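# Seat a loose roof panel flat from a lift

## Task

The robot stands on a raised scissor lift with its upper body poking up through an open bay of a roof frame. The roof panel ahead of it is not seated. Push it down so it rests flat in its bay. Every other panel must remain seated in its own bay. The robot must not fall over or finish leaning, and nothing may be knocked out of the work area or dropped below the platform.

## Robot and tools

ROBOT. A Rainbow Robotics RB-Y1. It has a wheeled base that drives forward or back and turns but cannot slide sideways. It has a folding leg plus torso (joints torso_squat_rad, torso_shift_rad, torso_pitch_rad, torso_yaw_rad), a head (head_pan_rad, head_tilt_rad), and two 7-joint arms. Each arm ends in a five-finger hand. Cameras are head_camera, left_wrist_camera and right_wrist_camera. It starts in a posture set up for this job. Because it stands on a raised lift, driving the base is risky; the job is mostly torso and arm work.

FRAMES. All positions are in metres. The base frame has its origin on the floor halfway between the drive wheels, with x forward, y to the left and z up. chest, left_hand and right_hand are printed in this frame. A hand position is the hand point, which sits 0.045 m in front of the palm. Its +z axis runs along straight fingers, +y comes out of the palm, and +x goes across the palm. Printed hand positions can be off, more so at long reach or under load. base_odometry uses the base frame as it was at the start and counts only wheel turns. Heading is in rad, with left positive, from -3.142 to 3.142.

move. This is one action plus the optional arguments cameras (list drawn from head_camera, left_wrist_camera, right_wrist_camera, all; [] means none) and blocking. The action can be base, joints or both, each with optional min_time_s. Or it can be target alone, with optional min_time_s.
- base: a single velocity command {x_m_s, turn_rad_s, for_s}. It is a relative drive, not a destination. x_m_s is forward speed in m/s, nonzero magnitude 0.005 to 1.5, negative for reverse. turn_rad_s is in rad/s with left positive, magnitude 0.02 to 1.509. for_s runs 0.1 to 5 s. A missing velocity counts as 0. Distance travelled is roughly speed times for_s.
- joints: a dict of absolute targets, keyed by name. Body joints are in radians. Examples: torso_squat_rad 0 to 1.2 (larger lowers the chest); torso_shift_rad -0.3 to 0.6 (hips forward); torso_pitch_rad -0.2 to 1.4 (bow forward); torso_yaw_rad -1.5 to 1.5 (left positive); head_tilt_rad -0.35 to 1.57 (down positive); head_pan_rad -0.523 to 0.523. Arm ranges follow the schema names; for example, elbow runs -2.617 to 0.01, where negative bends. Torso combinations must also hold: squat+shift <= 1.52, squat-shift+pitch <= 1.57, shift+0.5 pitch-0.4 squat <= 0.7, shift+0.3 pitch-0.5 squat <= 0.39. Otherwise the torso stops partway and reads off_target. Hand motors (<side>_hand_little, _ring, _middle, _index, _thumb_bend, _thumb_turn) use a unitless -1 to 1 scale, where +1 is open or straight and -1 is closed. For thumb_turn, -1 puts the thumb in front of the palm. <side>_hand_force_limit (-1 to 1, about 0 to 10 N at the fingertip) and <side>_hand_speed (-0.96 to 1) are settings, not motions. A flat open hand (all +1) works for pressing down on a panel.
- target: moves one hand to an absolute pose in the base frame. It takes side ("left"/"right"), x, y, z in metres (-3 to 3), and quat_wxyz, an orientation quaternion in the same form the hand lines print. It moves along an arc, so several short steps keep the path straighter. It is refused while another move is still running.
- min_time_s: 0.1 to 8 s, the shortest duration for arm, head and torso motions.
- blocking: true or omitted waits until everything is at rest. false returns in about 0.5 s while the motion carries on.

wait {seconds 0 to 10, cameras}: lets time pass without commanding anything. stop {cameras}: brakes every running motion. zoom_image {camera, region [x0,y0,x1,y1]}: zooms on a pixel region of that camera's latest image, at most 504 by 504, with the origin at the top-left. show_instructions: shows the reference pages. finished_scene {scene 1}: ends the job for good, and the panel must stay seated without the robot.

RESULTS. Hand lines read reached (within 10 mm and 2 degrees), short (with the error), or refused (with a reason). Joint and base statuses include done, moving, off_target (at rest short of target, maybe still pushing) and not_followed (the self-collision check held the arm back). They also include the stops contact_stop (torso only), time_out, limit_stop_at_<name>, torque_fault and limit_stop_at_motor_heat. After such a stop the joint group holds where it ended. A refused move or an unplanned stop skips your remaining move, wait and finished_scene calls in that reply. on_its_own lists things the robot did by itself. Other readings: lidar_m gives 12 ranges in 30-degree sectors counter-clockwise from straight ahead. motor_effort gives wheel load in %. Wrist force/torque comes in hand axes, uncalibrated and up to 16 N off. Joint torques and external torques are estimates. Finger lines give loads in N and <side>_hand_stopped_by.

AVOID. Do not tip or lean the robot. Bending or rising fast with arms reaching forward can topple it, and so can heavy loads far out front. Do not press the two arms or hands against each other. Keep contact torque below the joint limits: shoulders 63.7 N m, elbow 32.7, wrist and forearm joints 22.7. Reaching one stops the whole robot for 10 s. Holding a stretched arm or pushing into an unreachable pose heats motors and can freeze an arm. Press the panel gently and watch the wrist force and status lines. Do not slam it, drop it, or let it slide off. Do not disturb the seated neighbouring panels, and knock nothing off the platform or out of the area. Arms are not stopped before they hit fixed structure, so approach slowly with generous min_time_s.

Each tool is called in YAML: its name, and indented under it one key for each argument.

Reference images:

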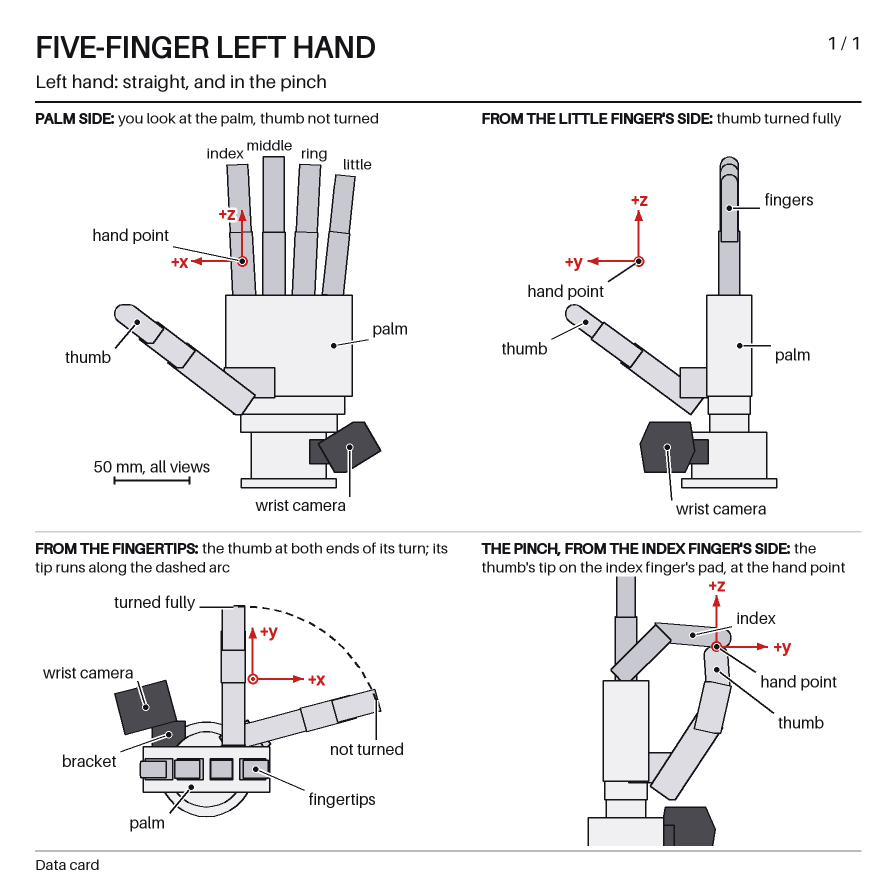

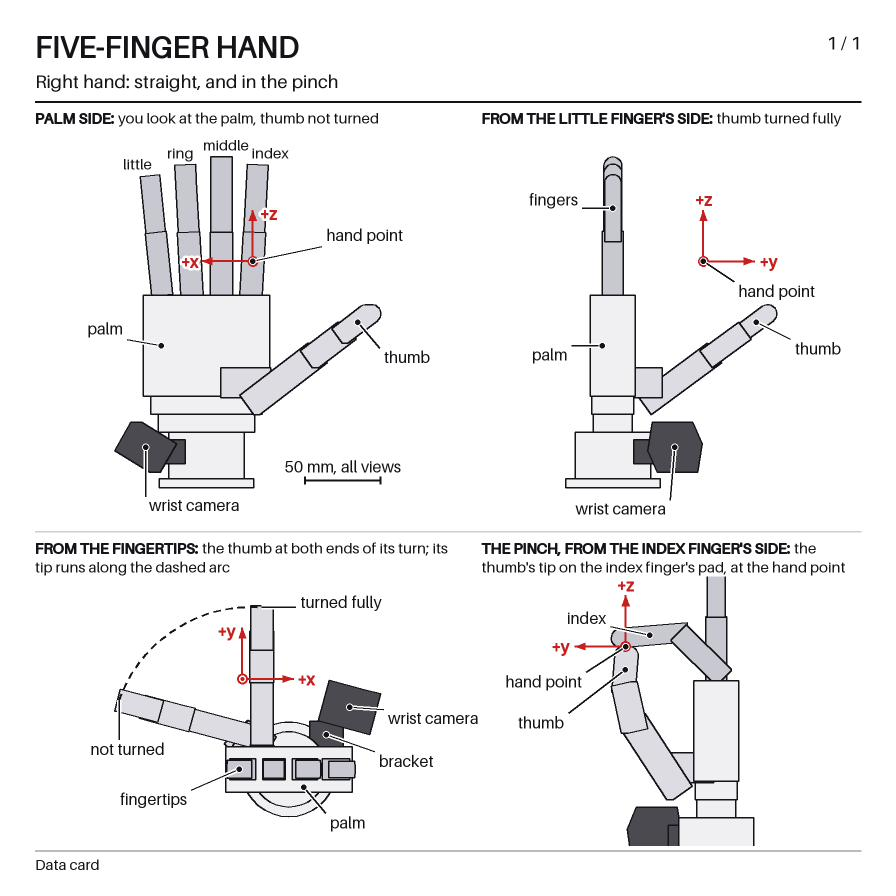

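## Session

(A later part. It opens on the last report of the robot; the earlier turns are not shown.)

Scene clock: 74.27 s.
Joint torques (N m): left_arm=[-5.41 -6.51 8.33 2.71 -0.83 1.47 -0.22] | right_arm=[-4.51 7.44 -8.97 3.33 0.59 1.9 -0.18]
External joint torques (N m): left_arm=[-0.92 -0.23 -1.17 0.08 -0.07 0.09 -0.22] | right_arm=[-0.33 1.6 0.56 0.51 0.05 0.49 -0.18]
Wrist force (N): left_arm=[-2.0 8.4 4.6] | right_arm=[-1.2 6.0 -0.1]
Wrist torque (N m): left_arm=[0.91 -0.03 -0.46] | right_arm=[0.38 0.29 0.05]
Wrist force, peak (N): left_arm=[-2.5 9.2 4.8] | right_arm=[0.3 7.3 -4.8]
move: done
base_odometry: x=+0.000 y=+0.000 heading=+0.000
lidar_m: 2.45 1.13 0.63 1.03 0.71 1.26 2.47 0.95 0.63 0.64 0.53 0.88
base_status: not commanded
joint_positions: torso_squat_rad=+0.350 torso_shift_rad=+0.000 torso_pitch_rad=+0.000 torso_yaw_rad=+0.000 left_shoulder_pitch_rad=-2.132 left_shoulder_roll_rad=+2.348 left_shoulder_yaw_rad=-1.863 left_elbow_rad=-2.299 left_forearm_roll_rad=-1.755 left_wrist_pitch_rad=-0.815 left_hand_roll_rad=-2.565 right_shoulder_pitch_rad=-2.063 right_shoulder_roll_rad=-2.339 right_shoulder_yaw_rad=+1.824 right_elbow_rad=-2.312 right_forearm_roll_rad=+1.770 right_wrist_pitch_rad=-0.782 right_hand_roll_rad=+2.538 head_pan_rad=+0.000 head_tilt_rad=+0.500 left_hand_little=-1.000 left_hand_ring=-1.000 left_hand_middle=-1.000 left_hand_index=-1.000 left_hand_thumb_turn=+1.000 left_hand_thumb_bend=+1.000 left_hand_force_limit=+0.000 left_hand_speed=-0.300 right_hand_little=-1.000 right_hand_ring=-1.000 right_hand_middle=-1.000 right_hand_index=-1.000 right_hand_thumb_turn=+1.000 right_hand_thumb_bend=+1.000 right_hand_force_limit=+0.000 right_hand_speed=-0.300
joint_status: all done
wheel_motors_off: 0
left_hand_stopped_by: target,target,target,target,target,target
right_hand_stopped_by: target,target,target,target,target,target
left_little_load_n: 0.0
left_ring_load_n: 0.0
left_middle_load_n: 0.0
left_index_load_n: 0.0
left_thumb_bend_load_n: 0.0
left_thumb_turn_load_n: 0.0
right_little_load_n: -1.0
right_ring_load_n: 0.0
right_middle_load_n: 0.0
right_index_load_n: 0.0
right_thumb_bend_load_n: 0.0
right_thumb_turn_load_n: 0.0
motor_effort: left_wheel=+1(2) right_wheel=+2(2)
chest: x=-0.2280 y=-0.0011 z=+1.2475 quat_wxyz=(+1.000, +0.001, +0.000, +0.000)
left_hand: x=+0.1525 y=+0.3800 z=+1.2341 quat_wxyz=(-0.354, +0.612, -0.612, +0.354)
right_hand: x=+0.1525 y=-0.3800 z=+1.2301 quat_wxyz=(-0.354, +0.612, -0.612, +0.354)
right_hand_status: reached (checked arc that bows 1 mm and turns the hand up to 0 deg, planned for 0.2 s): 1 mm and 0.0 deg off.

move:
  target: {"side":"left","x":0.159,"y":0.380,"z":1.234,"quat_wxyz":[0.3536,-0.6124,0.6124,-0.3536]}
  cameras: []

move:
  target: {"side":"right","x":0.159,"y":-0.380,"z":1.230,"quat_wxyz":[0.3536,-0.6124,0.6124,-0.3536]}
  cameras: ["head_camera"]

Scene clock: 74.97 s.
Joint torques (N m): left_arm=[-5.83 -6.82 8.09 2.87 -0.97 1.88 -0.2] | right_arm=[-4.77 6.74 -8.95 3.34 0.65 1.71 -0.15]
External joint torques (N m): left_arm=[-1 -0.62 -1.52 0.21 -0.2 0.51 -0.21] | right_arm=[-0.59 0.9 0.58 0.51 0.1 0.3 -0.14]
Wrist force (N): left_arm=[-2.3 9.0 3.3] | right_arm=[-0.9 5.5 1.7]
Wrist torque (N m): left_arm=[1.04 -0.04 -0.45] | right_arm=[0.31 0.17 0.02]
Wrist force, peak (N): left_arm=[-3.1 11.1 -6.3] | right_arm=[-0.8 6.1 0.6]
move: done
base_odometry: x=+0.000 y=+0.000 heading=+0.000
lidar_m: 2.45 1.14 0.64 1.03 0.72 1.27 2.47 0.95 0.65 0.64 0.53 0.88
base_status: not commanded
joint_positions: torso_squat_rad=+0.350 torso_shift_rad=+0.000 torso_pitch_rad=+0.000 torso_yaw_rad=+0.000 left_shoulder_pitch_rad=-2.132 left_shoulder_roll_rad=+2.324 left_shoulder_yaw_rad=-1.874 left_elbow_rad=-2.282 left_forearm_roll_rad=-1.765 left_wrist_pitch_rad=-0.804 left_hand_roll_rad=-2.553 right_shoulder_pitch_rad=-2.063 right_shoulder_roll_rad=-2.339 right_shoulder_yaw_rad=+1.824 right_elbow_rad=-2.312 right_forearm_roll_rad=+1.770 right_wrist_pitch_rad=-0.782 right_hand_roll_rad=+2.538 head_pan_rad=+0.000 head_tilt_rad=+0.500 left_hand_little=-1.000 left_hand_ring=-1.000 left_hand_middle=-1.000 left_hand_index=-1.000 left_hand_thumb_turn=+1.000 left_hand_thumb_bend=+1.000 left_hand_force_limit=+0.000 left_hand_speed=-0.300 right_hand_little=-1.000 right_hand_ring=-1.000 right_hand_middle=-1.000 right_hand_index=-1.000 right_hand_thumb_turn=+1.000 right_hand_thumb_bend=+1.000 right_hand_force_limit=+0.000 right_hand_speed=-0.300
joint_status: all done
wheel_motors_off: 0
left_hand_stopped_by: target,target,target,target,target,target
right_hand_stopped_by: target,target,target,target,target,target
left_little_load_n: -0.5
left_ring_load_n: 0.0
left_middle_load_n: 0.0
left_index_load_n: 0.0
left_thumb_bend_load_n: 0.0
left_thumb_turn_load_n: 0.0
right_little_load_n: 0.5
right_ring_load_n: 0.0
right_middle_load_n: 0.0
right_index_load_n: 0.0
right_thumb_bend_load_n: 0.0
right_thumb_turn_load_n: -0.5
motor_effort: left_wheel=+2(2) right_wheel=+2(2)
chest: x=-0.2281 y=-0.0011 z=+1.2475 quat_wxyz=(+1.000, +0.001, +0.000, +0.000)
left_hand: x=+0.1586 y=+0.3800 z=+1.2340 quat_wxyz=(-0.354, +0.612, -0.612, +0.354)
left_hand_status: reached (checked arc that bows 0 mm and turns the hand up to 0 deg, planned for 0.2 s): 0 mm and 0.0 deg off.
right_hand: x=+0.1525 y=-0.3800 z=+1.2301 quat_wxyz=(-0.354, +0.612, -0.612, +0.354)

Scene clock: 75.50 s.
Joint torques (N m): left_arm=[-5.81 -6.58 8.27 2.7 -0.94 1.56 -0.21] | right_arm=[-5.57 7.32 -9.38 3.43 0.64 1.92 -0.2]
External joint torques (N m): left_arm=[-0.97 -0.38 -1.34 0.05 -0.17 0.19 -0.22] | right_arm=[-1.02 1.59 0.26 0.59 0.09 0.52 -0.2]
Wrist force (N): left_arm=[-2.4 9.1 4.8] | right_arm=[-0.9 5.9 0.5]
Wrist torque (N m): left_arm=[1.01 0.02 -0.47] | right_arm=[0.36 0.22 0.06]
Wrist force, peak (N): left_arm=[-2.4 9.1 4.8] | right_arm=[0.8 7.3 -7.6]
move: done
base_odometry: x=+0.000 y=+0.000 heading=+0.000
lidar_m: 2.45 1.12 0.63 1.02 0.70 1.26 2.47 0.95 0.65 0.64 0.53 0.89
base_status: not commanded
joint_positions: torso_squat_rad=+0.350 torso_shift_rad=+0.000 torso_pitch_rad=+0.000 torso_yaw_rad=+0.000 left_shoulder_pitch_rad=-2.132 left_shoulder_roll_rad=+2.323 left_shoulder_yaw_rad=-1.874 left_elbow_rad=-2.282 left_forearm_roll_rad=-1.765 left_wrist_pitch_rad=-0.804 left_hand_roll_rad=-2.553 right_shoulder_pitch_rad=-2.063 right_shoulder_roll_rad=-2.315 right_shoulder_yaw_rad=+1.834 right_elbow_rad=-2.295 right_forearm_roll_rad=+1.781 right_wrist_pitch_rad=-0.772 right_hand_roll_rad=+2.526 head_pan_rad=+0.000 head_tilt_rad=+0.500 left_hand_little=-1.000 left_hand_ring=-1.000 left_hand_middle=-1.000 left_hand_index=-1.000 left_hand_thumb_turn=+1.000 left_hand_thumb_bend=+1.000 left_hand_force_limit=+0.000 left_hand_speed=-0.300 right_hand_little=-1.000 right_hand_ring=-1.000 right_hand_middle=-1.000 right_hand_index=-1.000 right_hand_thumb_turn=+1.000 right_hand_thumb_bend=+1.000 right_hand_force_limit=+0.000 right_hand_speed=-0.300
joint_status: all done
wheel_motors_off: 0
left_hand_stopped_by: target,target,target,target,target,target
right_hand_stopped_by: target,target,target,target,target,target
left_little_load_n: 0.0
left_ring_load_n: 0.0
left_middle_load_n: 0.0
left_index_load_n: 0.0
left_thumb_bend_load_n: 0.0
left_thumb_turn_load_n: 0.0
right_little_load_n: -0.5
right_ring_load_n: 0.0
right_middle_load_n: 0.0
right_index_load_n: 0.0
right_thumb_bend_load_n: 0.0
right_thumb_turn_load_n: 0.0
motor_effort: left_wheel=+1(2) right_wheel=+2(2)
chest: x=-0.2280 y=-0.0011 z=+1.2475 quat_wxyz=(+1.000, +0.001, +0.000, +0.000)
left_hand: x=+0.1587 y=+0.3800 z=+1.2340 quat_wxyz=(-0.354, +0.612, -0.612, +0.354)
right_hand: x=+0.1586 y=-0.3800 z=+1.2300 quat_wxyz=(-0.353, +0.612, -0.612, +0.354)
right_hand_status: reached (checked arc that bows 0 mm and turns the hand up to 0 deg, planned for 0.2 s): 0 mm and 0.0 deg off.
head_camera: T_world_to_cam=[[0.02256, -0.99945, 0.02413, -0.02934], [-0.4519, -0.03172, -0.89151, 1.25912], [0.89179, 0.0092, -0.45237, 0.78468]] pos_world=[-0.13011, 0.00339, 1.47819]

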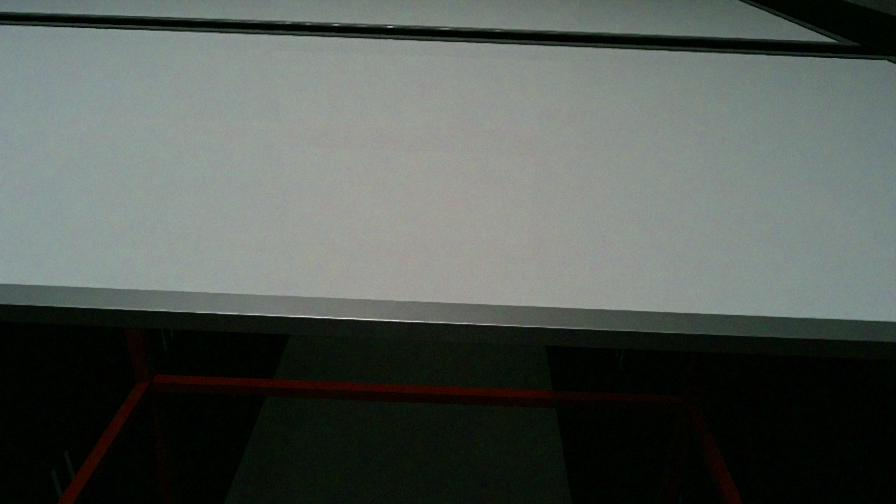

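move:
  base: {"x_m_s":0.02,"for_s":1.0}
  cameras: ["head_camera"]

Scene clock: 77.50 s.
Joint torques (N m): left_arm=[-5.71 -6.32 8.26 2.67 -0.88 1.58 -0.31] | right_arm=[-5.15 7.34 -8.93 3.29 0.56 1.85 -0.19]
External joint torques (N m): left_arm=[-0.87 -0.12 -1.35 0.02 -0.11 0.21 -0.31] | right_arm=[-0.6 1.6 0.71 0.45 0.01 0.45 -0.19]
Wrist force (N): left_arm=[-2.8 8.8 4.3] | right_arm=[-1.1 5.4 1.3]
Wrist torque (N m): left_arm=[1.00 0.06 -0.46] | right_arm=[0.29 0.22 0.02]
Wrist force, peak (N): left_arm=[-2.0 11.4 -1.0] | right_arm=[-0.3 7.4 -4.0]
move: done
base_odometry: x=+0.020 y=+0.000 heading=+0.000
lidar_m: 2.44 1.13 0.61 1.03 0.72 1.27 2.48 0.99 0.66 0.62 0.52 0.88
base_status: done (sent for 1 of 1 s)
joint_positions: torso_squat_rad=+0.350 torso_shift_rad=+0.000 torso_pitch_rad=+0.000 torso_yaw_rad=+0.000 left_shoulder_pitch_rad=-2.132 left_shoulder_roll_rad=+2.323 left_shoulder_yaw_rad=-1.874 left_elbow_rad=-2.282 left_forearm_roll_rad=-1.765 left_wrist_pitch_rad=-0.804 left_hand_roll_rad=-2.553 right_shoulder_pitch_rad=-2.063 right_shoulder_roll_rad=-2.315 right_shoulder_yaw_rad=+1.834 right_elbow_rad=-2.295 right_forearm_roll_rad=+1.781 right_wrist_pitch_rad=-0.772 right_hand_roll_rad=+2.526 head_pan_rad=+0.000 head_tilt_rad=+0.500 left_hand_little=-1.000 left_hand_ring=-1.000 left_hand_middle=-1.000 left_hand_index=-1.000 left_hand_thumb_turn=+1.000 left_hand_thumb_bend=+1.000 left_hand_force_limit=+0.000 left_hand_speed=-0.300 right_hand_little=-1.000 right_hand_ring=-1.000 right_hand_middle=-1.000 right_hand_index=-1.000 right_hand_thumb_turn=+1.000 right_hand_thumb_bend=+1.000 right_hand_force_limit=+0.000 right_hand_speed=-0.300
joint_status: not commanded
wheel_motors_off: 0
left_hand_stopped_by: target,target,target,target,target,target
right_hand_stopped_by: target,target,target,target,target,target
left_little_load_n: 0.0
left_ring_load_n: 0.0
left_middle_load_n: 0.0
left_index_load_n: 0.0
left_thumb_bend_load_n: 0.0
left_thumb_turn_load_n: -0.5
right_little_load_n: 0.0
right_ring_load_n: 0.0
right_middle_load_n: 0.0
right_index_load_n: 0.0
right_thumb_bend_load_n: 0.0
right_thumb_turn_load_n: 0.0
motor_effort: left_wheel=+1(12) right_wheel=-2(18)
chest: x=-0.2280 y=-0.0011 z=+1.2475 quat_wxyz=(+1.000, +0.001, +0.000, +0.000)
left_hand: x=+0.1586 y=+0.3800 z=+1.2340 quat_wxyz=(-0.354, +0.612, -0.612, +0.354)
right_hand: x=+0.1586 y=-0.3800 z=+1.2300 quat_wxyz=(-0.354, +0.612, -0.612, +0.354)
head_camera: T_world_to_cam=[[0.02255, -0.99945, 0.02413, -0.02934], [-0.45182, -0.03172, -0.89155, 1.25915], [0.89182, 0.0092, -0.45229, 0.78466]] pos_world=[-0.13021, 0.00339, 1.47819]

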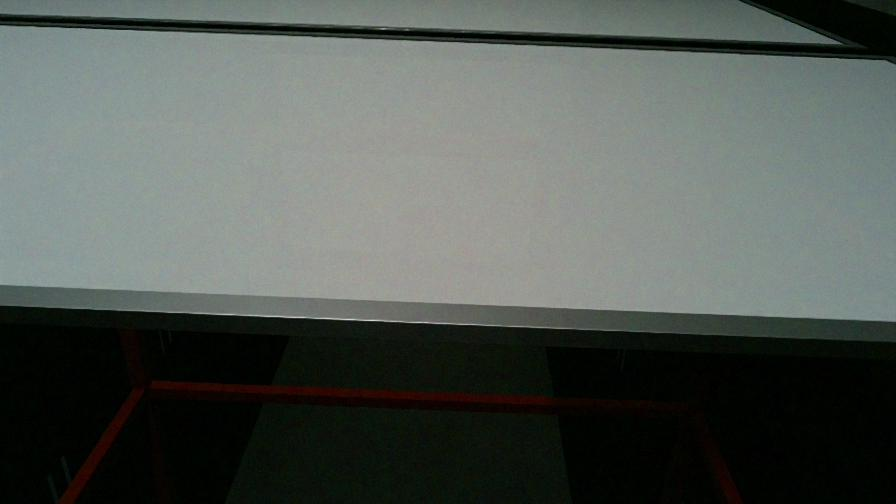

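move:
  joints: {"head_tilt_rad":0.15}
  cameras: ["head_camera"]

zoom_image:
  camera: "head_camera"
  region: [300, 150, 600, 350]

Scene clock: 78.53 s.
Joint torques (N m): left_arm=[-5.79 -6.48 8.24 2.73 -0.93 1.73 -0.26] | right_arm=[-5.42 7.23 -9.32 3.49 0.62 1.77 -0.19]
External joint torques (N m): left_arm=[-0.95 -0.28 -1.37 0.08 -0.17 0.36 -0.26] | right_arm=[-0.87 1.49 0.32 0.66 0.07 0.37 -0.18]
Wrist force (N): left_arm=[-2.4 8.6 4.0] | right_arm=[-0.9 5.3 1.6]
Wrist torque (N m): left_arm=[0.97 -0.03 -0.45] | right_arm=[0.25 0.19 0.04]
Wrist force, peak (N): left_arm=[-2.4 9.4 4.1] | right_arm=[-1.1 5.5 1.5]
move: done
base_odometry: x=+0.020 y=+0.000 heading=+0.000
lidar_m: 2.44 1.12 0.63 1.03 0.73 1.27 2.48 0.98 0.66 0.63 0.52 0.87
base_status: not commanded
joint_positions: torso_squat_rad=+0.350 torso_shift_rad=+0.000 torso_pitch_rad=+0.000 torso_yaw_rad=+0.000 left_shoulder_pitch_rad=-2.132 left_shoulder_roll_rad=+2.323 left_shoulder_yaw_rad=-1.874 left_elbow_rad=-2.282 left_forearm_roll_rad=-1.765 left_wrist_pitch_rad=-0.804 left_hand_roll_rad=-2.553 right_shoulder_pitch_rad=-2.063 right_shoulder_roll_rad=-2.315 right_shoulder_yaw_rad=+1.834 right_elbow_rad=-2.295 right_forearm_roll_rad=+1.781 right_wrist_pitch_rad=-0.772 right_hand_roll_rad=+2.526 head_pan_rad=+0.000 head_tilt_rad=+0.150 left_hand_little=-1.000 left_hand_ring=-1.000 left_hand_middle=-1.000 left_hand_index=-1.000 left_hand_thumb_turn=+1.000 left_hand_thumb_bend=+1.000 left_hand_force_limit=+0.000 left_hand_speed=-0.300 right_hand_little=-1.000 right_hand_ring=-1.000 right_hand_middle=-1.000 right_hand_index=-1.000 right_hand_thumb_turn=+1.000 right_hand_thumb_bend=+1.000 right_hand_force_limit=+0.000 right_hand_speed=-0.300
joint_status: all done
wheel_motors_off: 0
left_hand_stopped_by: target,target,target,target,target,target
right_hand_stopped_by: target,target,target,target,target,target
left_little_load_n: 0.0
left_ring_load_n: 0.0
left_middle_load_n: 0.0
left_index_load_n: 0.0
left_thumb_bend_load_n: 0.0
left_thumb_turn_load_n: 0.0
right_little_load_n: 0.0
right_ring_load_n: 0.0
right_middle_load_n: 0.0
right_index_load_n: 0.0
right_thumb_bend_load_n: 0.0
right_thumb_turn_load_n: 0.0
motor_effort: left_wheel=+0(1) right_wheel=-2(2)
chest: x=-0.2280 y=-0.0011 z=+1.2475 quat_wxyz=(+1.000, +0.001, +0.000, +0.000)
left_hand: x=+0.1586 y=+0.3800 z=+1.2340 quat_wxyz=(-0.354, +0.612, -0.612, +0.354)
right_hand: x=+0.1586 y=-0.3800 z=+1.2300 quat_wxyz=(-0.354, +0.612, -0.612, +0.354)
head_camera: T_world_to_cam=[[0.01239, -0.99947, 0.03027, -0.04028], [-0.11886, -0.03153, -0.99241, 1.47382], [0.99283, 0.0087, -0.11918, 0.32326]] pos_world=[-0.14527, 0.0034, 1.50239]

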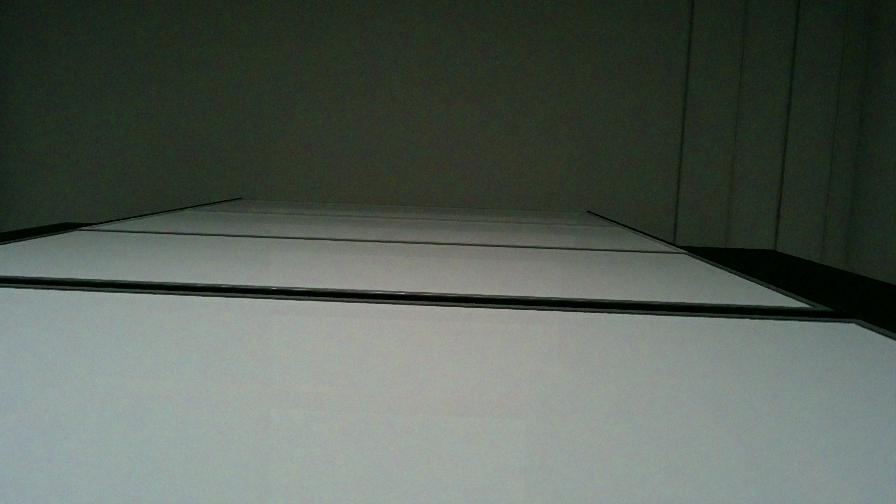

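Scaled by 1.680 from the camera's image (finer frame: 1280x720).

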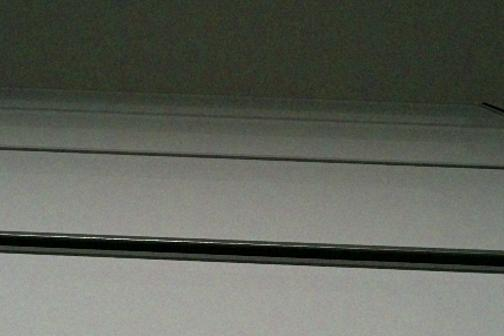

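move:
  base: {"x_m_s":0.02,"for_s":1.25}
  cameras: ["head_camera"]

zoom_image:
  camera: "head_camera"
  region: [300, 150, 600, 350]

Scene clock: 80.83 s.
Joint torques (N m): left_arm=[-5.88 -6.67 8.23 2.71 -0.9 1.73 -0.25] | right_arm=[-5.34 7.16 -9.27 3.2 0.65 1.92 -0.1]
External joint torques (N m): left_arm=[-1.04 -0.47 -1.38 0.06 -0.13 0.36 -0.25] | right_arm=[-0.79 1.43 0.37 0.36 0.1 0.52 -0.1]
Wrist force (N): left_arm=[-2.5 9.2 4.4] | right_arm=[-1.1 5.5 1.5]
Wrist torque (N m): left_arm=[1.05 0.00 -0.48] | right_arm=[0.30 0.21 0.02]
Wrist force, peak (N): left_arm=[-1.8 11.3 -3.8] | right_arm=[-0.9 6.1 0.5]
move: done
base_odometry: x=+0.045 y=+0.000 heading=+0.000
lidar_m: 2.46 1.10 0.61 1.03 0.73 1.31 2.49 0.68 0.67 0.63 0.50 0.88
base_status: done (sent for 1.27 of 1.27 s)
joint_positions: torso_squat_rad=+0.350 torso_shift_rad=+0.000 torso_pitch_rad=+0.000 torso_yaw_rad=+0.000 left_shoulder_pitch_rad=-2.132 left_shoulder_roll_rad=+2.323 left_shoulder_yaw_rad=-1.874 left_elbow_rad=-2.282 left_forearm_roll_rad=-1.765 left_wrist_pitch_rad=-0.804 left_hand_roll_rad=-2.553 right_shoulder_pitch_rad=-2.063 right_shoulder_roll_rad=-2.315 right_shoulder_yaw_rad=+1.834 right_elbow_rad=-2.295 right_forearm_roll_rad=+1.781 right_wrist_pitch_rad=-0.772 right_hand_roll_rad=+2.526 head_pan_rad=+0.000 head_tilt_rad=+0.150 left_hand_little=-1.000 left_hand_ring=-1.000 left_hand_middle=-1.000 left_hand_index=-1.000 left_hand_thumb_turn=+1.000 left_hand_thumb_bend=+1.000 left_hand_force_limit=+0.000 left_hand_speed=-0.300 right_hand_little=-1.000 right_hand_ring=-1.000 right_hand_middle=-1.000 right_hand_index=-1.000 right_hand_thumb_turn=+1.000 right_hand_thumb_bend=+1.000 right_hand_force_limit=+0.000 right_hand_speed=-0.300
joint_status: not commanded
wheel_motors_off: 0
left_hand_stopped_by: target,target,target,target,target,target
right_hand_stopped_by: target,target,target,target,target,target
left_little_load_n: 0.0
left_ring_load_n: 0.0
left_middle_load_n: 0.0
left_index_load_n: 0.0
left_thumb_bend_load_n: 0.0
left_thumb_turn_load_n: 0.0
right_little_load_n: 0.0
right_ring_load_n: 0.0
right_middle_load_n: 0.0
right_index_load_n: 0.0
right_thumb_bend_load_n: 0.0
right_thumb_turn_load_n: 0.0
motor_effort: left_wheel=+1(19) right_wheel=-3(21)
chest: x=-0.2281 y=-0.0011 z=+1.2475 quat_wxyz=(+1.000, +0.001, +0.000, +0.000)
left_hand: x=+0.1586 y=+0.3800 z=+1.2340 quat_wxyz=(-0.354, +0.612, -0.612, +0.354)
right_hand: x=+0.1586 y=-0.3800 z=+1.2300 quat_wxyz=(-0.354, +0.612, -0.612, +0.354)
head_camera: T_world_to_cam=[[0.01239, -0.99947, 0.03027, -0.04028], [-0.11876, -0.03153, -0.99242, 1.47386], [0.99285, 0.0087, -0.11909, 0.32311]] pos_world=[-0.14527, 0.0034, 1.50239]

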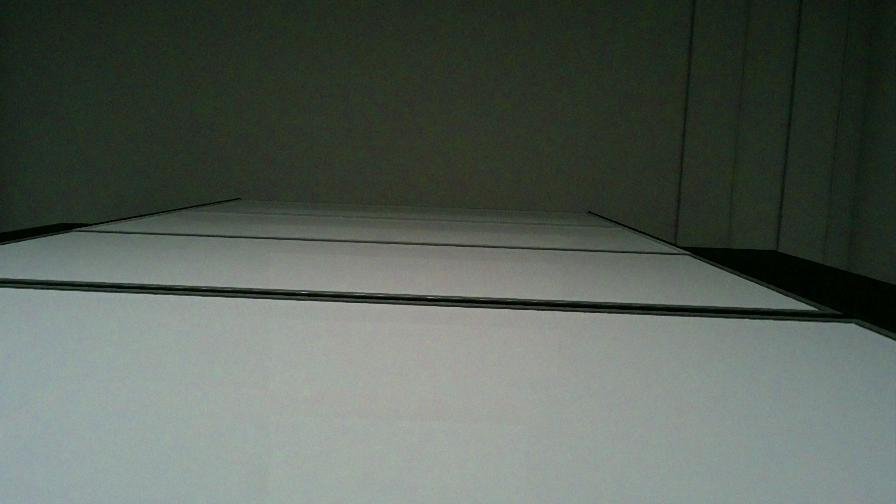

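Scaled by 1.680 from the camera's image (finer frame: 1280x720).

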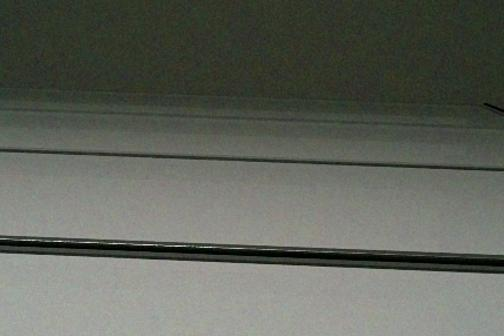

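zoom_image:
  camera: "head_camera"
  region: [400, 270, 500, 330]

zoom_image:
  camera: "head_camera"
  region: [0, 260, 100, 320]

zoom_image:
  camera: "head_camera"
  region: [790, 280, 890, 340]

Scaled by 5.040 from the camera's image (finer frame: 1280x720).

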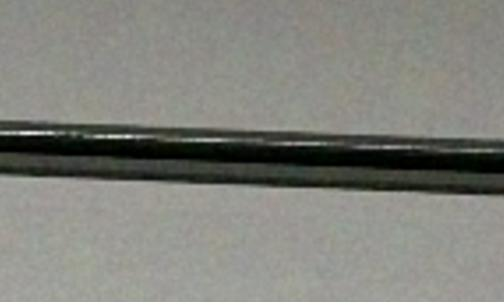

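Scaled by 5.040 from the camera's image (finer frame: 1280x720).

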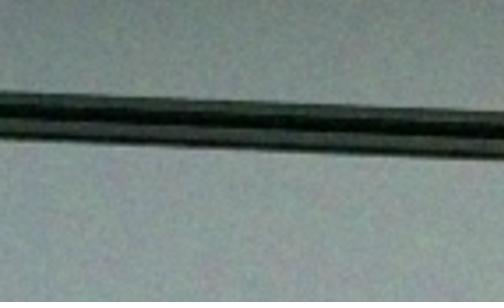

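Scaled by 5.040 from the camera's image (finer frame: 1280x720).

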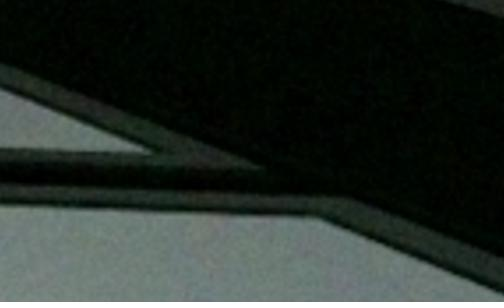

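move:
  joints: {"head_tilt_rad":0.3,"head_pan_rad":0.5}
  cameras: ["head_camera"]

move:
  joints: {"head_tilt_rad":0.3,"head_pan_rad":-0.5}
  cameras: ["head_camera"]

Scene clock: 83.03 s.
Joint torques (N m): left_arm=[-5.9 -6.78 8.46 2.74 -0.94 1.74 -0.23] | right_arm=[-5.35 7.39 -9.11 3.25 0.61 1.89 -0.11]
External joint torques (N m): left_arm=[-1.06 -0.58 -1.15 0.09 -0.17 0.37 -0.24] | right_arm=[-0.81 1.66 0.52 0.42 0.06 0.5 -0.11]
Wrist force (N): left_arm=[-2.2 8.9 3.8] | right_arm=[-0.6 5.2 1.5]
Wrist torque (N m): left_arm=[1.03 -0.07 -0.46] | right_arm=[0.25 0.13 0.05]
Wrist force, peak (N): left_arm=[-2.4 9.6 4.1] | right_arm=[-1.0 5.7 1.6]
move: done
base_odometry: x=+0.045 y=+0.000 heading=+0.000
lidar_m: 2.44 1.11 0.61 1.03 0.74 1.30 2.49 0.68 0.66 0.63 0.50 0.88
base_status: not commanded
joint_positions: torso_squat_rad=+0.350 torso_shift_rad=+0.000 torso_pitch_rad=+0.000 torso_yaw_rad=+0.000 left_shoulder_pitch_rad=-2.132 left_shoulder_roll_rad=+2.323 left_shoulder_yaw_rad=-1.874 left_elbow_rad=-2.282 left_forearm_roll_rad=-1.765 left_wrist_pitch_rad=-0.804 left_hand_roll_rad=-2.553 right_shoulder_pitch_rad=-2.063 right_shoulder_roll_rad=-2.315 right_shoulder_yaw_rad=+1.834 right_elbow_rad=-2.295 right_forearm_roll_rad=+1.781 right_wrist_pitch_rad=-0.772 right_hand_roll_rad=+2.526 head_pan_rad=+0.500 head_tilt_rad=+0.300 left_hand_little=-1.000 left_hand_ring=-1.000 left_hand_middle=-1.000 left_hand_index=-1.000 left_hand_thumb_turn=+1.000 left_hand_thumb_bend=+1.000 left_hand_force_limit=+0.000 left_hand_speed=-0.300 right_hand_little=-1.000 right_hand_ring=-1.000 right_hand_middle=-1.000 right_hand_index=-1.000 right_hand_thumb_turn=+1.000 right_hand_thumb_bend=+1.000 right_hand_force_limit=+0.000 right_hand_speed=-0.300
joint_status: all done
wheel_motors_off: 0
left_hand_stopped_by: target,target,target,target,target,target
right_hand_stopped_by: target,target,target,target,target,target
left_little_load_n: 0.0
left_ring_load_n: 0.0
left_middle_load_n: 0.0
left_index_load_n: 0.0
left_thumb_bend_load_n: 0.0
left_thumb_turn_load_n: -0.5
right_little_load_n: 0.0
right_ring_load_n: 0.0
right_middle_load_n: 0.0
right_index_load_n: 0.0
right_thumb_bend_load_n: 0.0
right_thumb_turn_load_n: -0.5
motor_effort: left_wheel=+0(1) right_wheel=-3(3)
chest: x=-0.2281 y=-0.0011 z=+1.2475 quat_wxyz=(+1.000, +0.001, +0.000, +0.000)
left_hand: x=+0.1586 y=+0.3800 z=+1.2340 quat_wxyz=(-0.354, +0.612, -0.612, +0.354)
right_hand: x=+0.1586 y=-0.3800 z=+1.2300 quat_wxyz=(-0.354, +0.612, -0.612, +0.354)
head_camera: T_world_to_cam=[[0.49409, -0.86895, 0.0284, 0.06188], [-0.21725, -0.15503, -0.96373, 1.41183], [0.84183, 0.47, -0.26538, 0.50445]] pos_world=[-0.14852, 0.03555, 1.49273]

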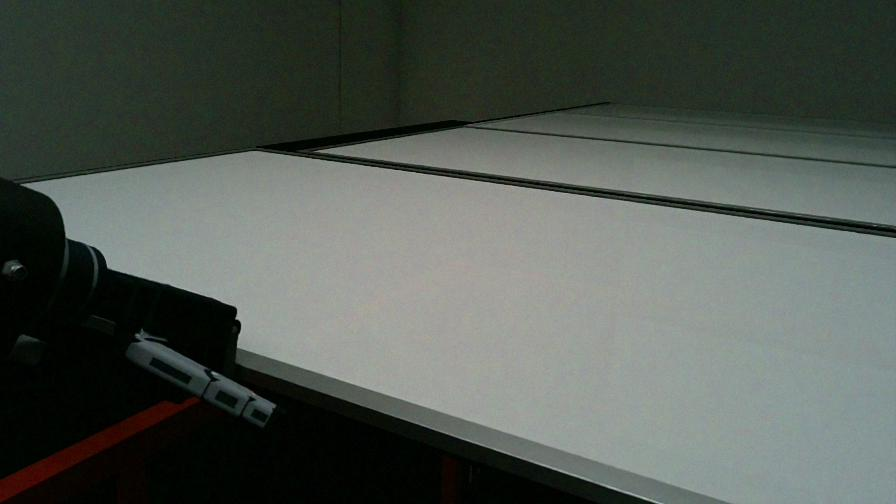

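Scene clock: 84.37 s.
Joint torques (N m): left_arm=[-5.73 -6.75 8.36 2.68 -0.9 1.74 -0.15] | right_arm=[-5.37 7.36 -8.68 3.34 0.54 1.78 -0.13]
External joint torques (N m): left_arm=[-0.89 -0.55 -1.25 0.02 -0.13 0.37 -0.15] | right_arm=[-0.82 1.62 0.96 0.51 -0.01 0.39 -0.12]
Wrist force (N): left_arm=[-2.5 9.0 4.3] | right_arm=[-1.2 5.4 1.6]
Wrist torque (N m): left_arm=[1.00 0.00 -0.49] | right_arm=[0.26 0.25 0.01]
Wrist force, peak (N): left_arm=[-2.6 9.5 3.8] | right_arm=[-1.0 5.9 1.4]
move: done
base_odometry: x=+0.045 y=+0.000 heading=+0.000
lidar_m: 2.44 1.10 0.63 1.03 0.74 1.30 2.47 0.69 0.68 0.64 0.50 0.88
base_status: not commanded
joint_positions: torso_squat_rad=+0.350 torso_shift_rad=+0.000 torso_pitch_rad=+0.000 torso_yaw_rad=+0.000 left_shoulder_pitch_rad=-2.132 left_shoulder_roll_rad=+2.323 left_shoulder_yaw_rad=-1.874 left_elbow_rad=-2.282 left_forearm_roll_rad=-1.765 left_wrist_pitch_rad=-0.804 left_hand_roll_rad=-2.553 right_shoulder_pitch_rad=-2.063 right_shoulder_roll_rad=-2.315 right_shoulder_yaw_rad=+1.834 right_elbow_rad=-2.295 right_forearm_roll_rad=+1.781 right_wrist_pitch_rad=-0.772 right_hand_roll_rad=+2.526 head_pan_rad=-0.500 head_tilt_rad=+0.300 left_hand_little=-1.000 left_hand_ring=-1.000 left_hand_middle=-1.000 left_hand_index=-1.000 left_hand_thumb_turn=+1.000 left_hand_thumb_bend=+1.000 left_hand_force_limit=+0.000 left_hand_speed=-0.300 right_hand_little=-1.000 right_hand_ring=-1.000 right_hand_middle=-1.000 right_hand_index=-1.000 right_hand_thumb_turn=+1.000 right_hand_thumb_bend=+1.000 right_hand_force_limit=+0.000 right_hand_speed=-0.300
joint_status: all done
wheel_motors_off: 0
left_hand_stopped_by: target,target,target,target,target,target
right_hand_stopped_by: target,target,target,target,target,target
left_little_load_n: -0.5
left_ring_load_n: 0.0
left_middle_load_n: 0.0
left_index_load_n: 0.0
left_thumb_bend_load_n: 0.0
left_thumb_turn_load_n: 0.0
right_little_load_n: 0.0
right_ring_load_n: 0.0
right_middle_load_n: 0.0
right_index_load_n: 0.0
right_thumb_bend_load_n: 0.0
right_thumb_turn_load_n: 0.0
motor_effort: left_wheel=+0(1) right_wheel=-3(3)
chest: x=-0.2281 y=-0.0011 z=+1.2475 quat_wxyz=(+1.000, +0.001, +0.000, +0.000)
left_hand: x=+0.1586 y=+0.3800 z=+1.2340 quat_wxyz=(-0.354, +0.612, -0.612, +0.354)
right_hand: x=+0.1586 y=-0.3800 z=+1.2300 quat_wxyz=(-0.354, +0.612, -0.612, +0.354)
head_camera: T_world_to_cam=[[-0.46412, -0.88532, 0.02824, -0.1354], [-0.24901, 0.09982, -0.96334, 1.40509], [0.85005, -0.45414, -0.26678, 0.50687]] pos_world=[-0.14383, -0.02993, 1.49263]

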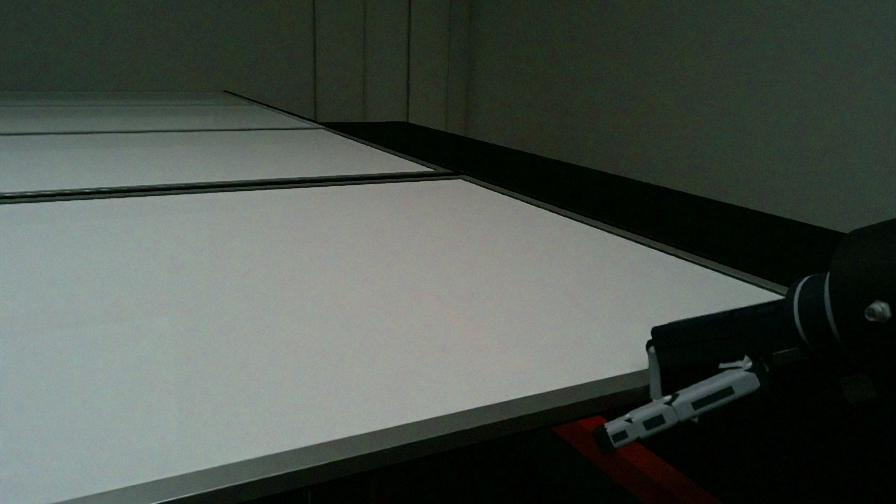

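zoom_image:
  camera: "head_camera"
  region: [390, 140, 510, 210]

zoom_image:
  camera: "head_camera"
  region: [600, 200, 896, 380]

Scaled by 4.200 from the camera's image (finer frame: 1280x720).

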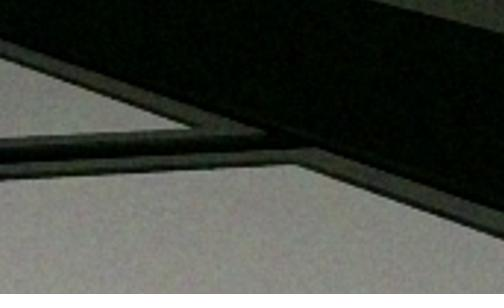

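Scaled by 1.703 from the camera's image (finer frame: 1280x720).

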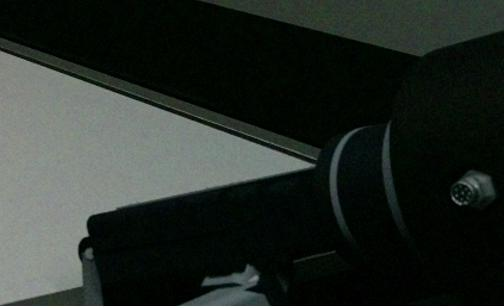

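move:
  joints: {"head_tilt_rad":0.2,"head_pan_rad":0.5}
  cameras: ["head_camera"]

zoom_image:
  camera: "head_camera"
  region: [200, 180, 400, 260]

zoom_image:
  camera: "head_camera"
  region: [0, 180, 250, 280]

Scene clock: 87.30 s.
Joint torques (N m): left_arm=[-5.85 -6.52 8.32 2.74 -0.84 1.76 -0.25] | right_arm=[-5.46 7.41 -9.32 3.31 0.63 1.86 -0.18]
External joint torques (N m): left_arm=[-1.01 -0.33 -1.28 0.09 -0.07 0.39 -0.26] | right_arm=[-0.91 1.67 0.32 0.48 0.08 0.46 -0.18]
Wrist force (N): left_arm=[-2.1 9.4 4.2] | right_arm=[-0.9 5.6 1.6]
Wrist torque (N m): left_arm=[1.07 -0.08 -0.47] | right_arm=[0.32 0.18 0.04]
Wrist force, peak (N): left_arm=[-2.6 9.8 3.9] | right_arm=[-0.8 5.7 1.5]
move: done
base_odometry: x=+0.045 y=+0.000 heading=+0.000
lidar_m: 2.45 1.09 0.62 1.02 0.74 1.31 2.47 0.69 0.67 0.63 0.51 0.89
base_status: not commanded
joint_positions: torso_squat_rad=+0.350 torso_shift_rad=+0.000 torso_pitch_rad=+0.000 torso_yaw_rad=+0.000 left_shoulder_pitch_rad=-2.132 left_shoulder_roll_rad=+2.323 left_shoulder_yaw_rad=-1.874 left_elbow_rad=-2.282 left_forearm_roll_rad=-1.765 left_wrist_pitch_rad=-0.804 left_hand_roll_rad=-2.553 right_shoulder_pitch_rad=-2.063 right_shoulder_roll_rad=-2.315 right_shoulder_yaw_rad=+1.834 right_elbow_rad=-2.295 right_forearm_roll_rad=+1.781 right_wrist_pitch_rad=-0.772 right_hand_roll_rad=+2.526 head_pan_rad=+0.500 head_tilt_rad=+0.200 left_hand_little=-1.000 left_hand_ring=-1.000 left_hand_middle=-1.000 left_hand_index=-1.000 left_hand_thumb_turn=+1.000 left_hand_thumb_bend=+1.000 left_hand_force_limit=+0.000 left_hand_speed=-0.300 right_hand_little=-1.000 right_hand_ring=-1.000 right_hand_middle=-1.000 right_hand_index=-1.000 right_hand_thumb_turn=+1.000 right_hand_thumb_bend=+1.000 right_hand_force_limit=+0.000 right_hand_speed=-0.300
joint_status: all done
wheel_motors_off: 0
left_hand_stopped_by: target,target,target,target,target,target
right_hand_stopped_by: target,target,target,target,target,target
left_little_load_n: 0.0
left_ring_load_n: 0.0
left_middle_load_n: 0.0
left_index_load_n: 0.0
left_thumb_bend_load_n: 0.0
left_thumb_turn_load_n: 0.0
right_little_load_n: 0.0
right_ring_load_n: 0.0
right_middle_load_n: 0.0
right_index_load_n: 0.0
right_thumb_bend_load_n: 0.0
right_thumb_turn_load_n: -0.5
motor_effort: left_wheel=+1(1) right_wheel=-3(3)
chest: x=-0.2281 y=-0.0011 z=+1.2475 quat_wxyz=(+1.000, +0.001, +0.000, +0.000)
left_hand: x=+0.1586 y=+0.3800 z=+1.2340 quat_wxyz=(-0.354, +0.612, -0.612, +0.354)
right_hand: x=+0.1586 y=-0.3800 z=+1.2300 quat_wxyz=(-0.354, +0.612, -0.612, +0.354)
head_camera: T_world_to_cam=[[0.49144, -0.8704, 0.02988, 0.05917], [-0.13182, -0.10826, -0.98535, 1.46077], [0.86088, 0.4803, -0.16794, 0.3673]] pos_world=[-0.15272, 0.03322, 1.49928]

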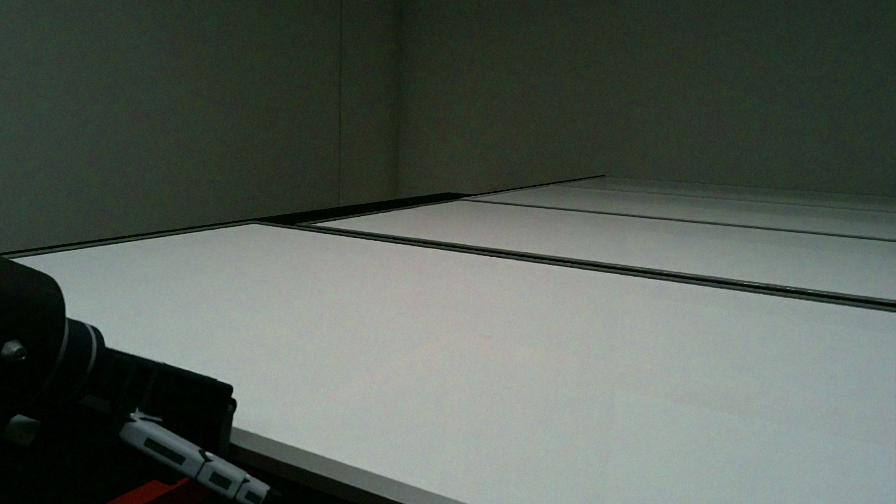

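Scaled by 2.520 from the camera's image (finer frame: 1280x720).

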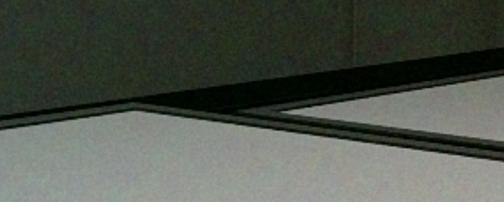

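Scaled by 2.016 from the camera's image (finer frame: 1280x720).

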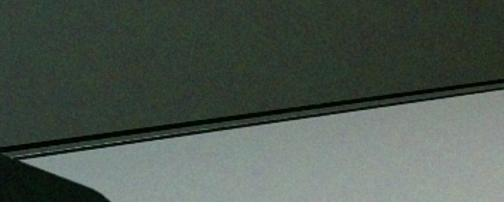

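move:
  target: {"side":"left","x":0.120,"y":0.380,"z":1.236,"quat_wxyz":[0.3536,-0.6124,0.6124,-0.3536]}
  cameras: ["left_wrist_camera"]

move:
  target: {"side":"left","x":0.120,"y":0.400,"z":1.38,"quat_wxyz":[0.3536,-0.6124,0.6124,-0.3536]}
  cameras: ["head_camera","left_wrist_camera"]

Scene clock: 89.43 s.
Joint torques (N m): left_arm=[-3.19 -7.41 8.7 1.99 -0.36 1.44 -0.21] | right_arm=[-5.44 6.93 -9.42 3.17 0.64 1.62 -0.15]
External joint torques (N m): left_arm=[-0.47 -0.71 -0.19 -0.62 0.36 0 -0.21] | right_arm=[-0.89 1.19 0.22 0.33 0.09 0.22 -0.15]
Wrist force (N): left_arm=[-2.2 8.7 5.1] | right_arm=[-1.1 5.4 1.3]
Wrist torque (N m): left_arm=[0.91 0.01 -0.55] | right_arm=[0.30 0.23 0.05]
Wrist force, peak (N): left_arm=[-2.1 9.7 5.5] | right_arm=[-0.8 5.7 1.7]
move: done
base_odometry: x=+0.045 y=+0.000 heading=+0.000
lidar_m: 2.46 1.10 0.62 1.03 0.73 1.30 2.48 0.71 0.66 0.63 0.52 0.88
base_status: not commanded
joint_positions: torso_squat_rad=+0.350 torso_shift_rad=+0.000 torso_pitch_rad=+0.000 torso_yaw_rad=+0.000 left_shoulder_pitch_rad=-2.132 left_shoulder_roll_rad=+2.474 left_shoulder_yaw_rad=-1.797 left_elbow_rad=-2.379 left_forearm_roll_rad=-1.687 left_wrist_pitch_rad=-0.878 left_hand_roll_rad=-2.635 right_shoulder_pitch_rad=-2.063 right_shoulder_roll_rad=-2.314 right_shoulder_yaw_rad=+1.834 right_elbow_rad=-2.295 right_forearm_roll_rad=+1.781 right_wrist_pitch_rad=-0.772 right_hand_roll_rad=+2.526 head_pan_rad=+0.500 head_tilt_rad=+0.200 left_hand_little=-1.000 left_hand_ring=-1.000 left_hand_middle=-1.000 left_hand_index=-1.000 left_hand_thumb_turn=+1.000 left_hand_thumb_bend=+1.000 left_hand_force_limit=+0.000 left_hand_speed=-0.300 right_hand_little=-1.000 right_hand_ring=-1.000 right_hand_middle=-1.000 right_hand_index=-1.000 right_hand_thumb_turn=+1.000 right_hand_thumb_bend=+1.000 right_hand_force_limit=+0.000 right_hand_speed=-0.300
joint_status: all done
wheel_motors_off: 0
left_hand_stopped_by: target,target,target,target,target,target
right_hand_stopped_by: target,target,target,target,target,target
left_little_load_n: 0.0
left_ring_load_n: 0.5
left_middle_load_n: 0.0
left_index_load_n: 0.0
left_thumb_bend_load_n: 0.0
left_thumb_turn_load_n: 0.0
right_little_load_n: 0.0
right_ring_load_n: 0.0
right_middle_load_n: 0.0
right_index_load_n: 0.0
right_thumb_bend_load_n: 0.0
right_thumb_turn_load_n: 0.0
motor_effort: left_wheel=+1(1) right_wheel=-2(3)
chest: x=-0.2280 y=-0.0011 z=+1.2475 quat_wxyz=(+1.000, +0.001, +0.000, +0.000)
left_hand: x=+0.1205 y=+0.3800 z=+1.2355 quat_wxyz=(-0.354, +0.612, -0.612, +0.353)
left_hand_status: reached (checked arc that bows 3 mm and turns the hand up to 1 deg, planned for 0.4 s): 1 mm and 0.1 deg off.
right_hand: x=+0.1587 y=-0.3800 z=+1.2300 quat_wxyz=(-0.354, +0.612, -0.612, +0.354)
left_wrist_camera: T_world_to_cam=[[0.45705, -0.26615, 0.84869, -1.00515], [-0.53875, -0.84207, 0.02606, 0.35868], [0.70771, -0.46914, -0.52826, 0.8633]] pos_world=[0.04167, 0.43952, 1.29975]

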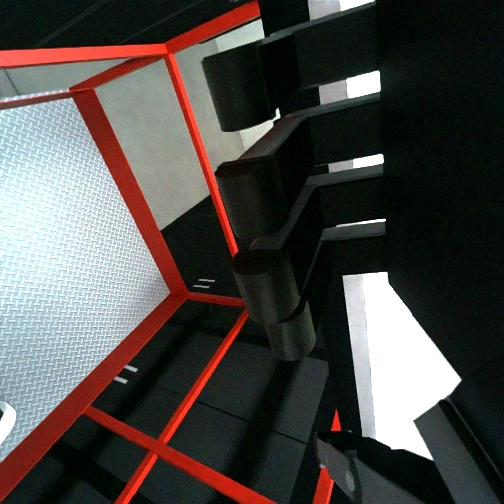

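Scene clock: 90.57 s.
Joint torques (N m): left_arm=[-4.13 -8.98 6.53 2.89 -0.56 1.76 -0.42] | right_arm=[-5.25 6.74 -9.17 3.11 0.58 1.61 -0.19]
External joint torques (N m): left_arm=[0.22 0.47 -0.99 -0.24 0.2 0.26 -0.43] | right_arm=[-0.7 1 0.46 0.28 0.03 0.21 -0.18]
Wrist force (N): left_arm=[-2.4 8.9 4.8] | right_arm=[-0.9 5.4 1.5]
Wrist torque (N m): left_arm=[0.98 0.01 -0.56] | right_arm=[0.29 0.18 0.06]
Wrist force, peak (N): left_arm=[-2.6 10.5 5.0] | right_arm=[-1.0 5.8 1.4]
move: short
base_odometry: x=+0.045 y=+0.000 heading=+0.000
lidar_m: 2.45 1.10 0.61 1.03 0.74 1.31 2.47 0.70 0.67 0.64 0.50 0.89
base_status: not commanded
joint_positions: torso_squat_rad=+0.350 torso_shift_rad=+0.000 torso_pitch_rad=+0.000 torso_yaw_rad=+0.000 left_shoulder_pitch_rad=-2.356 left_shoulder_roll_rad=+2.213 left_shoulder_yaw_rad=-1.515 left_elbow_rad=-1.994 left_forearm_roll_rad=-1.457 left_wrist_pitch_rad=-1.328 left_hand_roll_rad=-2.705 right_shoulder_pitch_rad=-2.063 right_shoulder_roll_rad=-2.314 right_shoulder_yaw_rad=+1.834 right_elbow_rad=-2.295 right_forearm_roll_rad=+1.781 right_wrist_pitch_rad=-0.772 right_hand_roll_rad=+2.526 head_pan_rad=+0.500 head_tilt_rad=+0.200 left_hand_little=-1.000 left_hand_ring=-1.000 left_hand_middle=-1.000 left_hand_index=-1.000 left_hand_thumb_turn=+1.000 left_hand_thumb_bend=+1.000 left_hand_force_limit=+0.000 left_hand_speed=-0.300 right_hand_little=-1.000 right_hand_ring=-1.000 right_hand_middle=-1.000 right_hand_index=-1.000 right_hand_thumb_turn=+1.000 right_hand_thumb_bend=+1.000 right_hand_force_limit=+0.000 right_hand_speed=-0.300
joint_status: all done
wheel_motors_off: 0
left_hand_stopped_by: target,target,target,target,target,target
right_hand_stopped_by: target,target,target,target,target,target
left_little_load_n: 0.0
left_ring_load_n: 0.0
left_middle_load_n: 0.5
left_index_load_n: 0.0
left_thumb_bend_load_n: 0.0
left_thumb_turn_load_n: 0.0
right_little_load_n: 0.0
right_ring_load_n: 0.0
right_middle_load_n: 0.0
right_index_load_n: 0.0
right_thumb_bend_load_n: 0.0
right_thumb_turn_load_n: -0.5
motor_effort: left_wheel=+1(1) right_wheel=-2(2)
chest: x=-0.2280 y=-0.0011 z=+1.2475 quat_wxyz=(+1.000, +0.001, +0.000, +0.000)
left_hand: x=+0.1201 y=+0.3994 z=+1.3800 quat_wxyz=(-0.366, +0.627, -0.594, +0.346)
left_hand_status: short (checked arc that bows 22 mm and turns the hand up to 5 deg, as near as the solve gets, planned for 0.7 s): 1 mm and 3.1 deg off. The place is met; only the turn is off.
right_hand: x=+0.1587 y=-0.3800 z=+1.2300 quat_wxyz=(-0.354, +0.612, -0.612, +0.354)
head_camera: T_world_to_cam=[[0.49143, -0.87041, 0.0298, 0.05921], [-0.13186, -0.10818, -0.98535, 1.46075], [0.86088, 0.4803, -0.16794, 0.36735]] pos_world=[-0.15272, 0.03312, 1.49928]
left_wrist_camera: T_world_to_cam=[[0.46384, -0.24101, 0.85251, -1.13852], [-0.49317, -0.86964, 0.02248, 0.38161], [0.73596, -0.43085, -0.52223, 0.92207]] pos_world=[0.03768, 0.45475, 1.44356]

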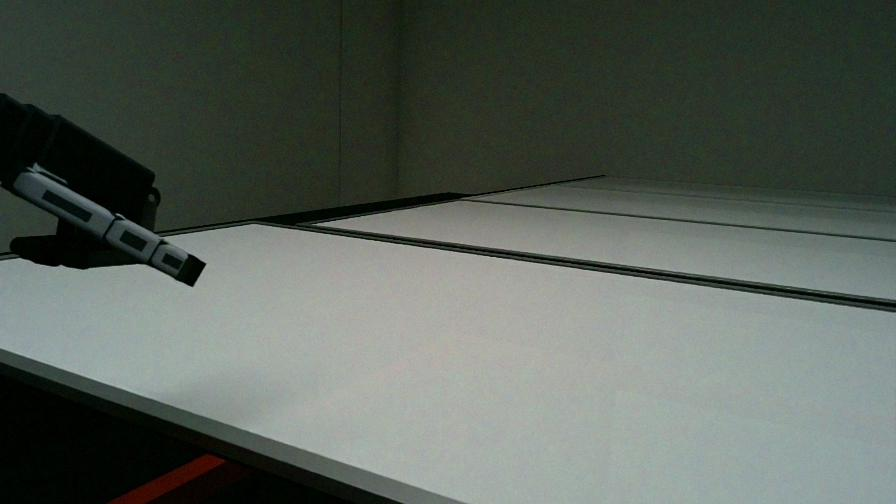

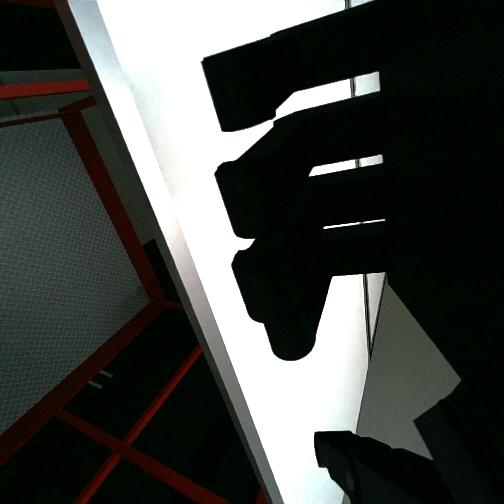

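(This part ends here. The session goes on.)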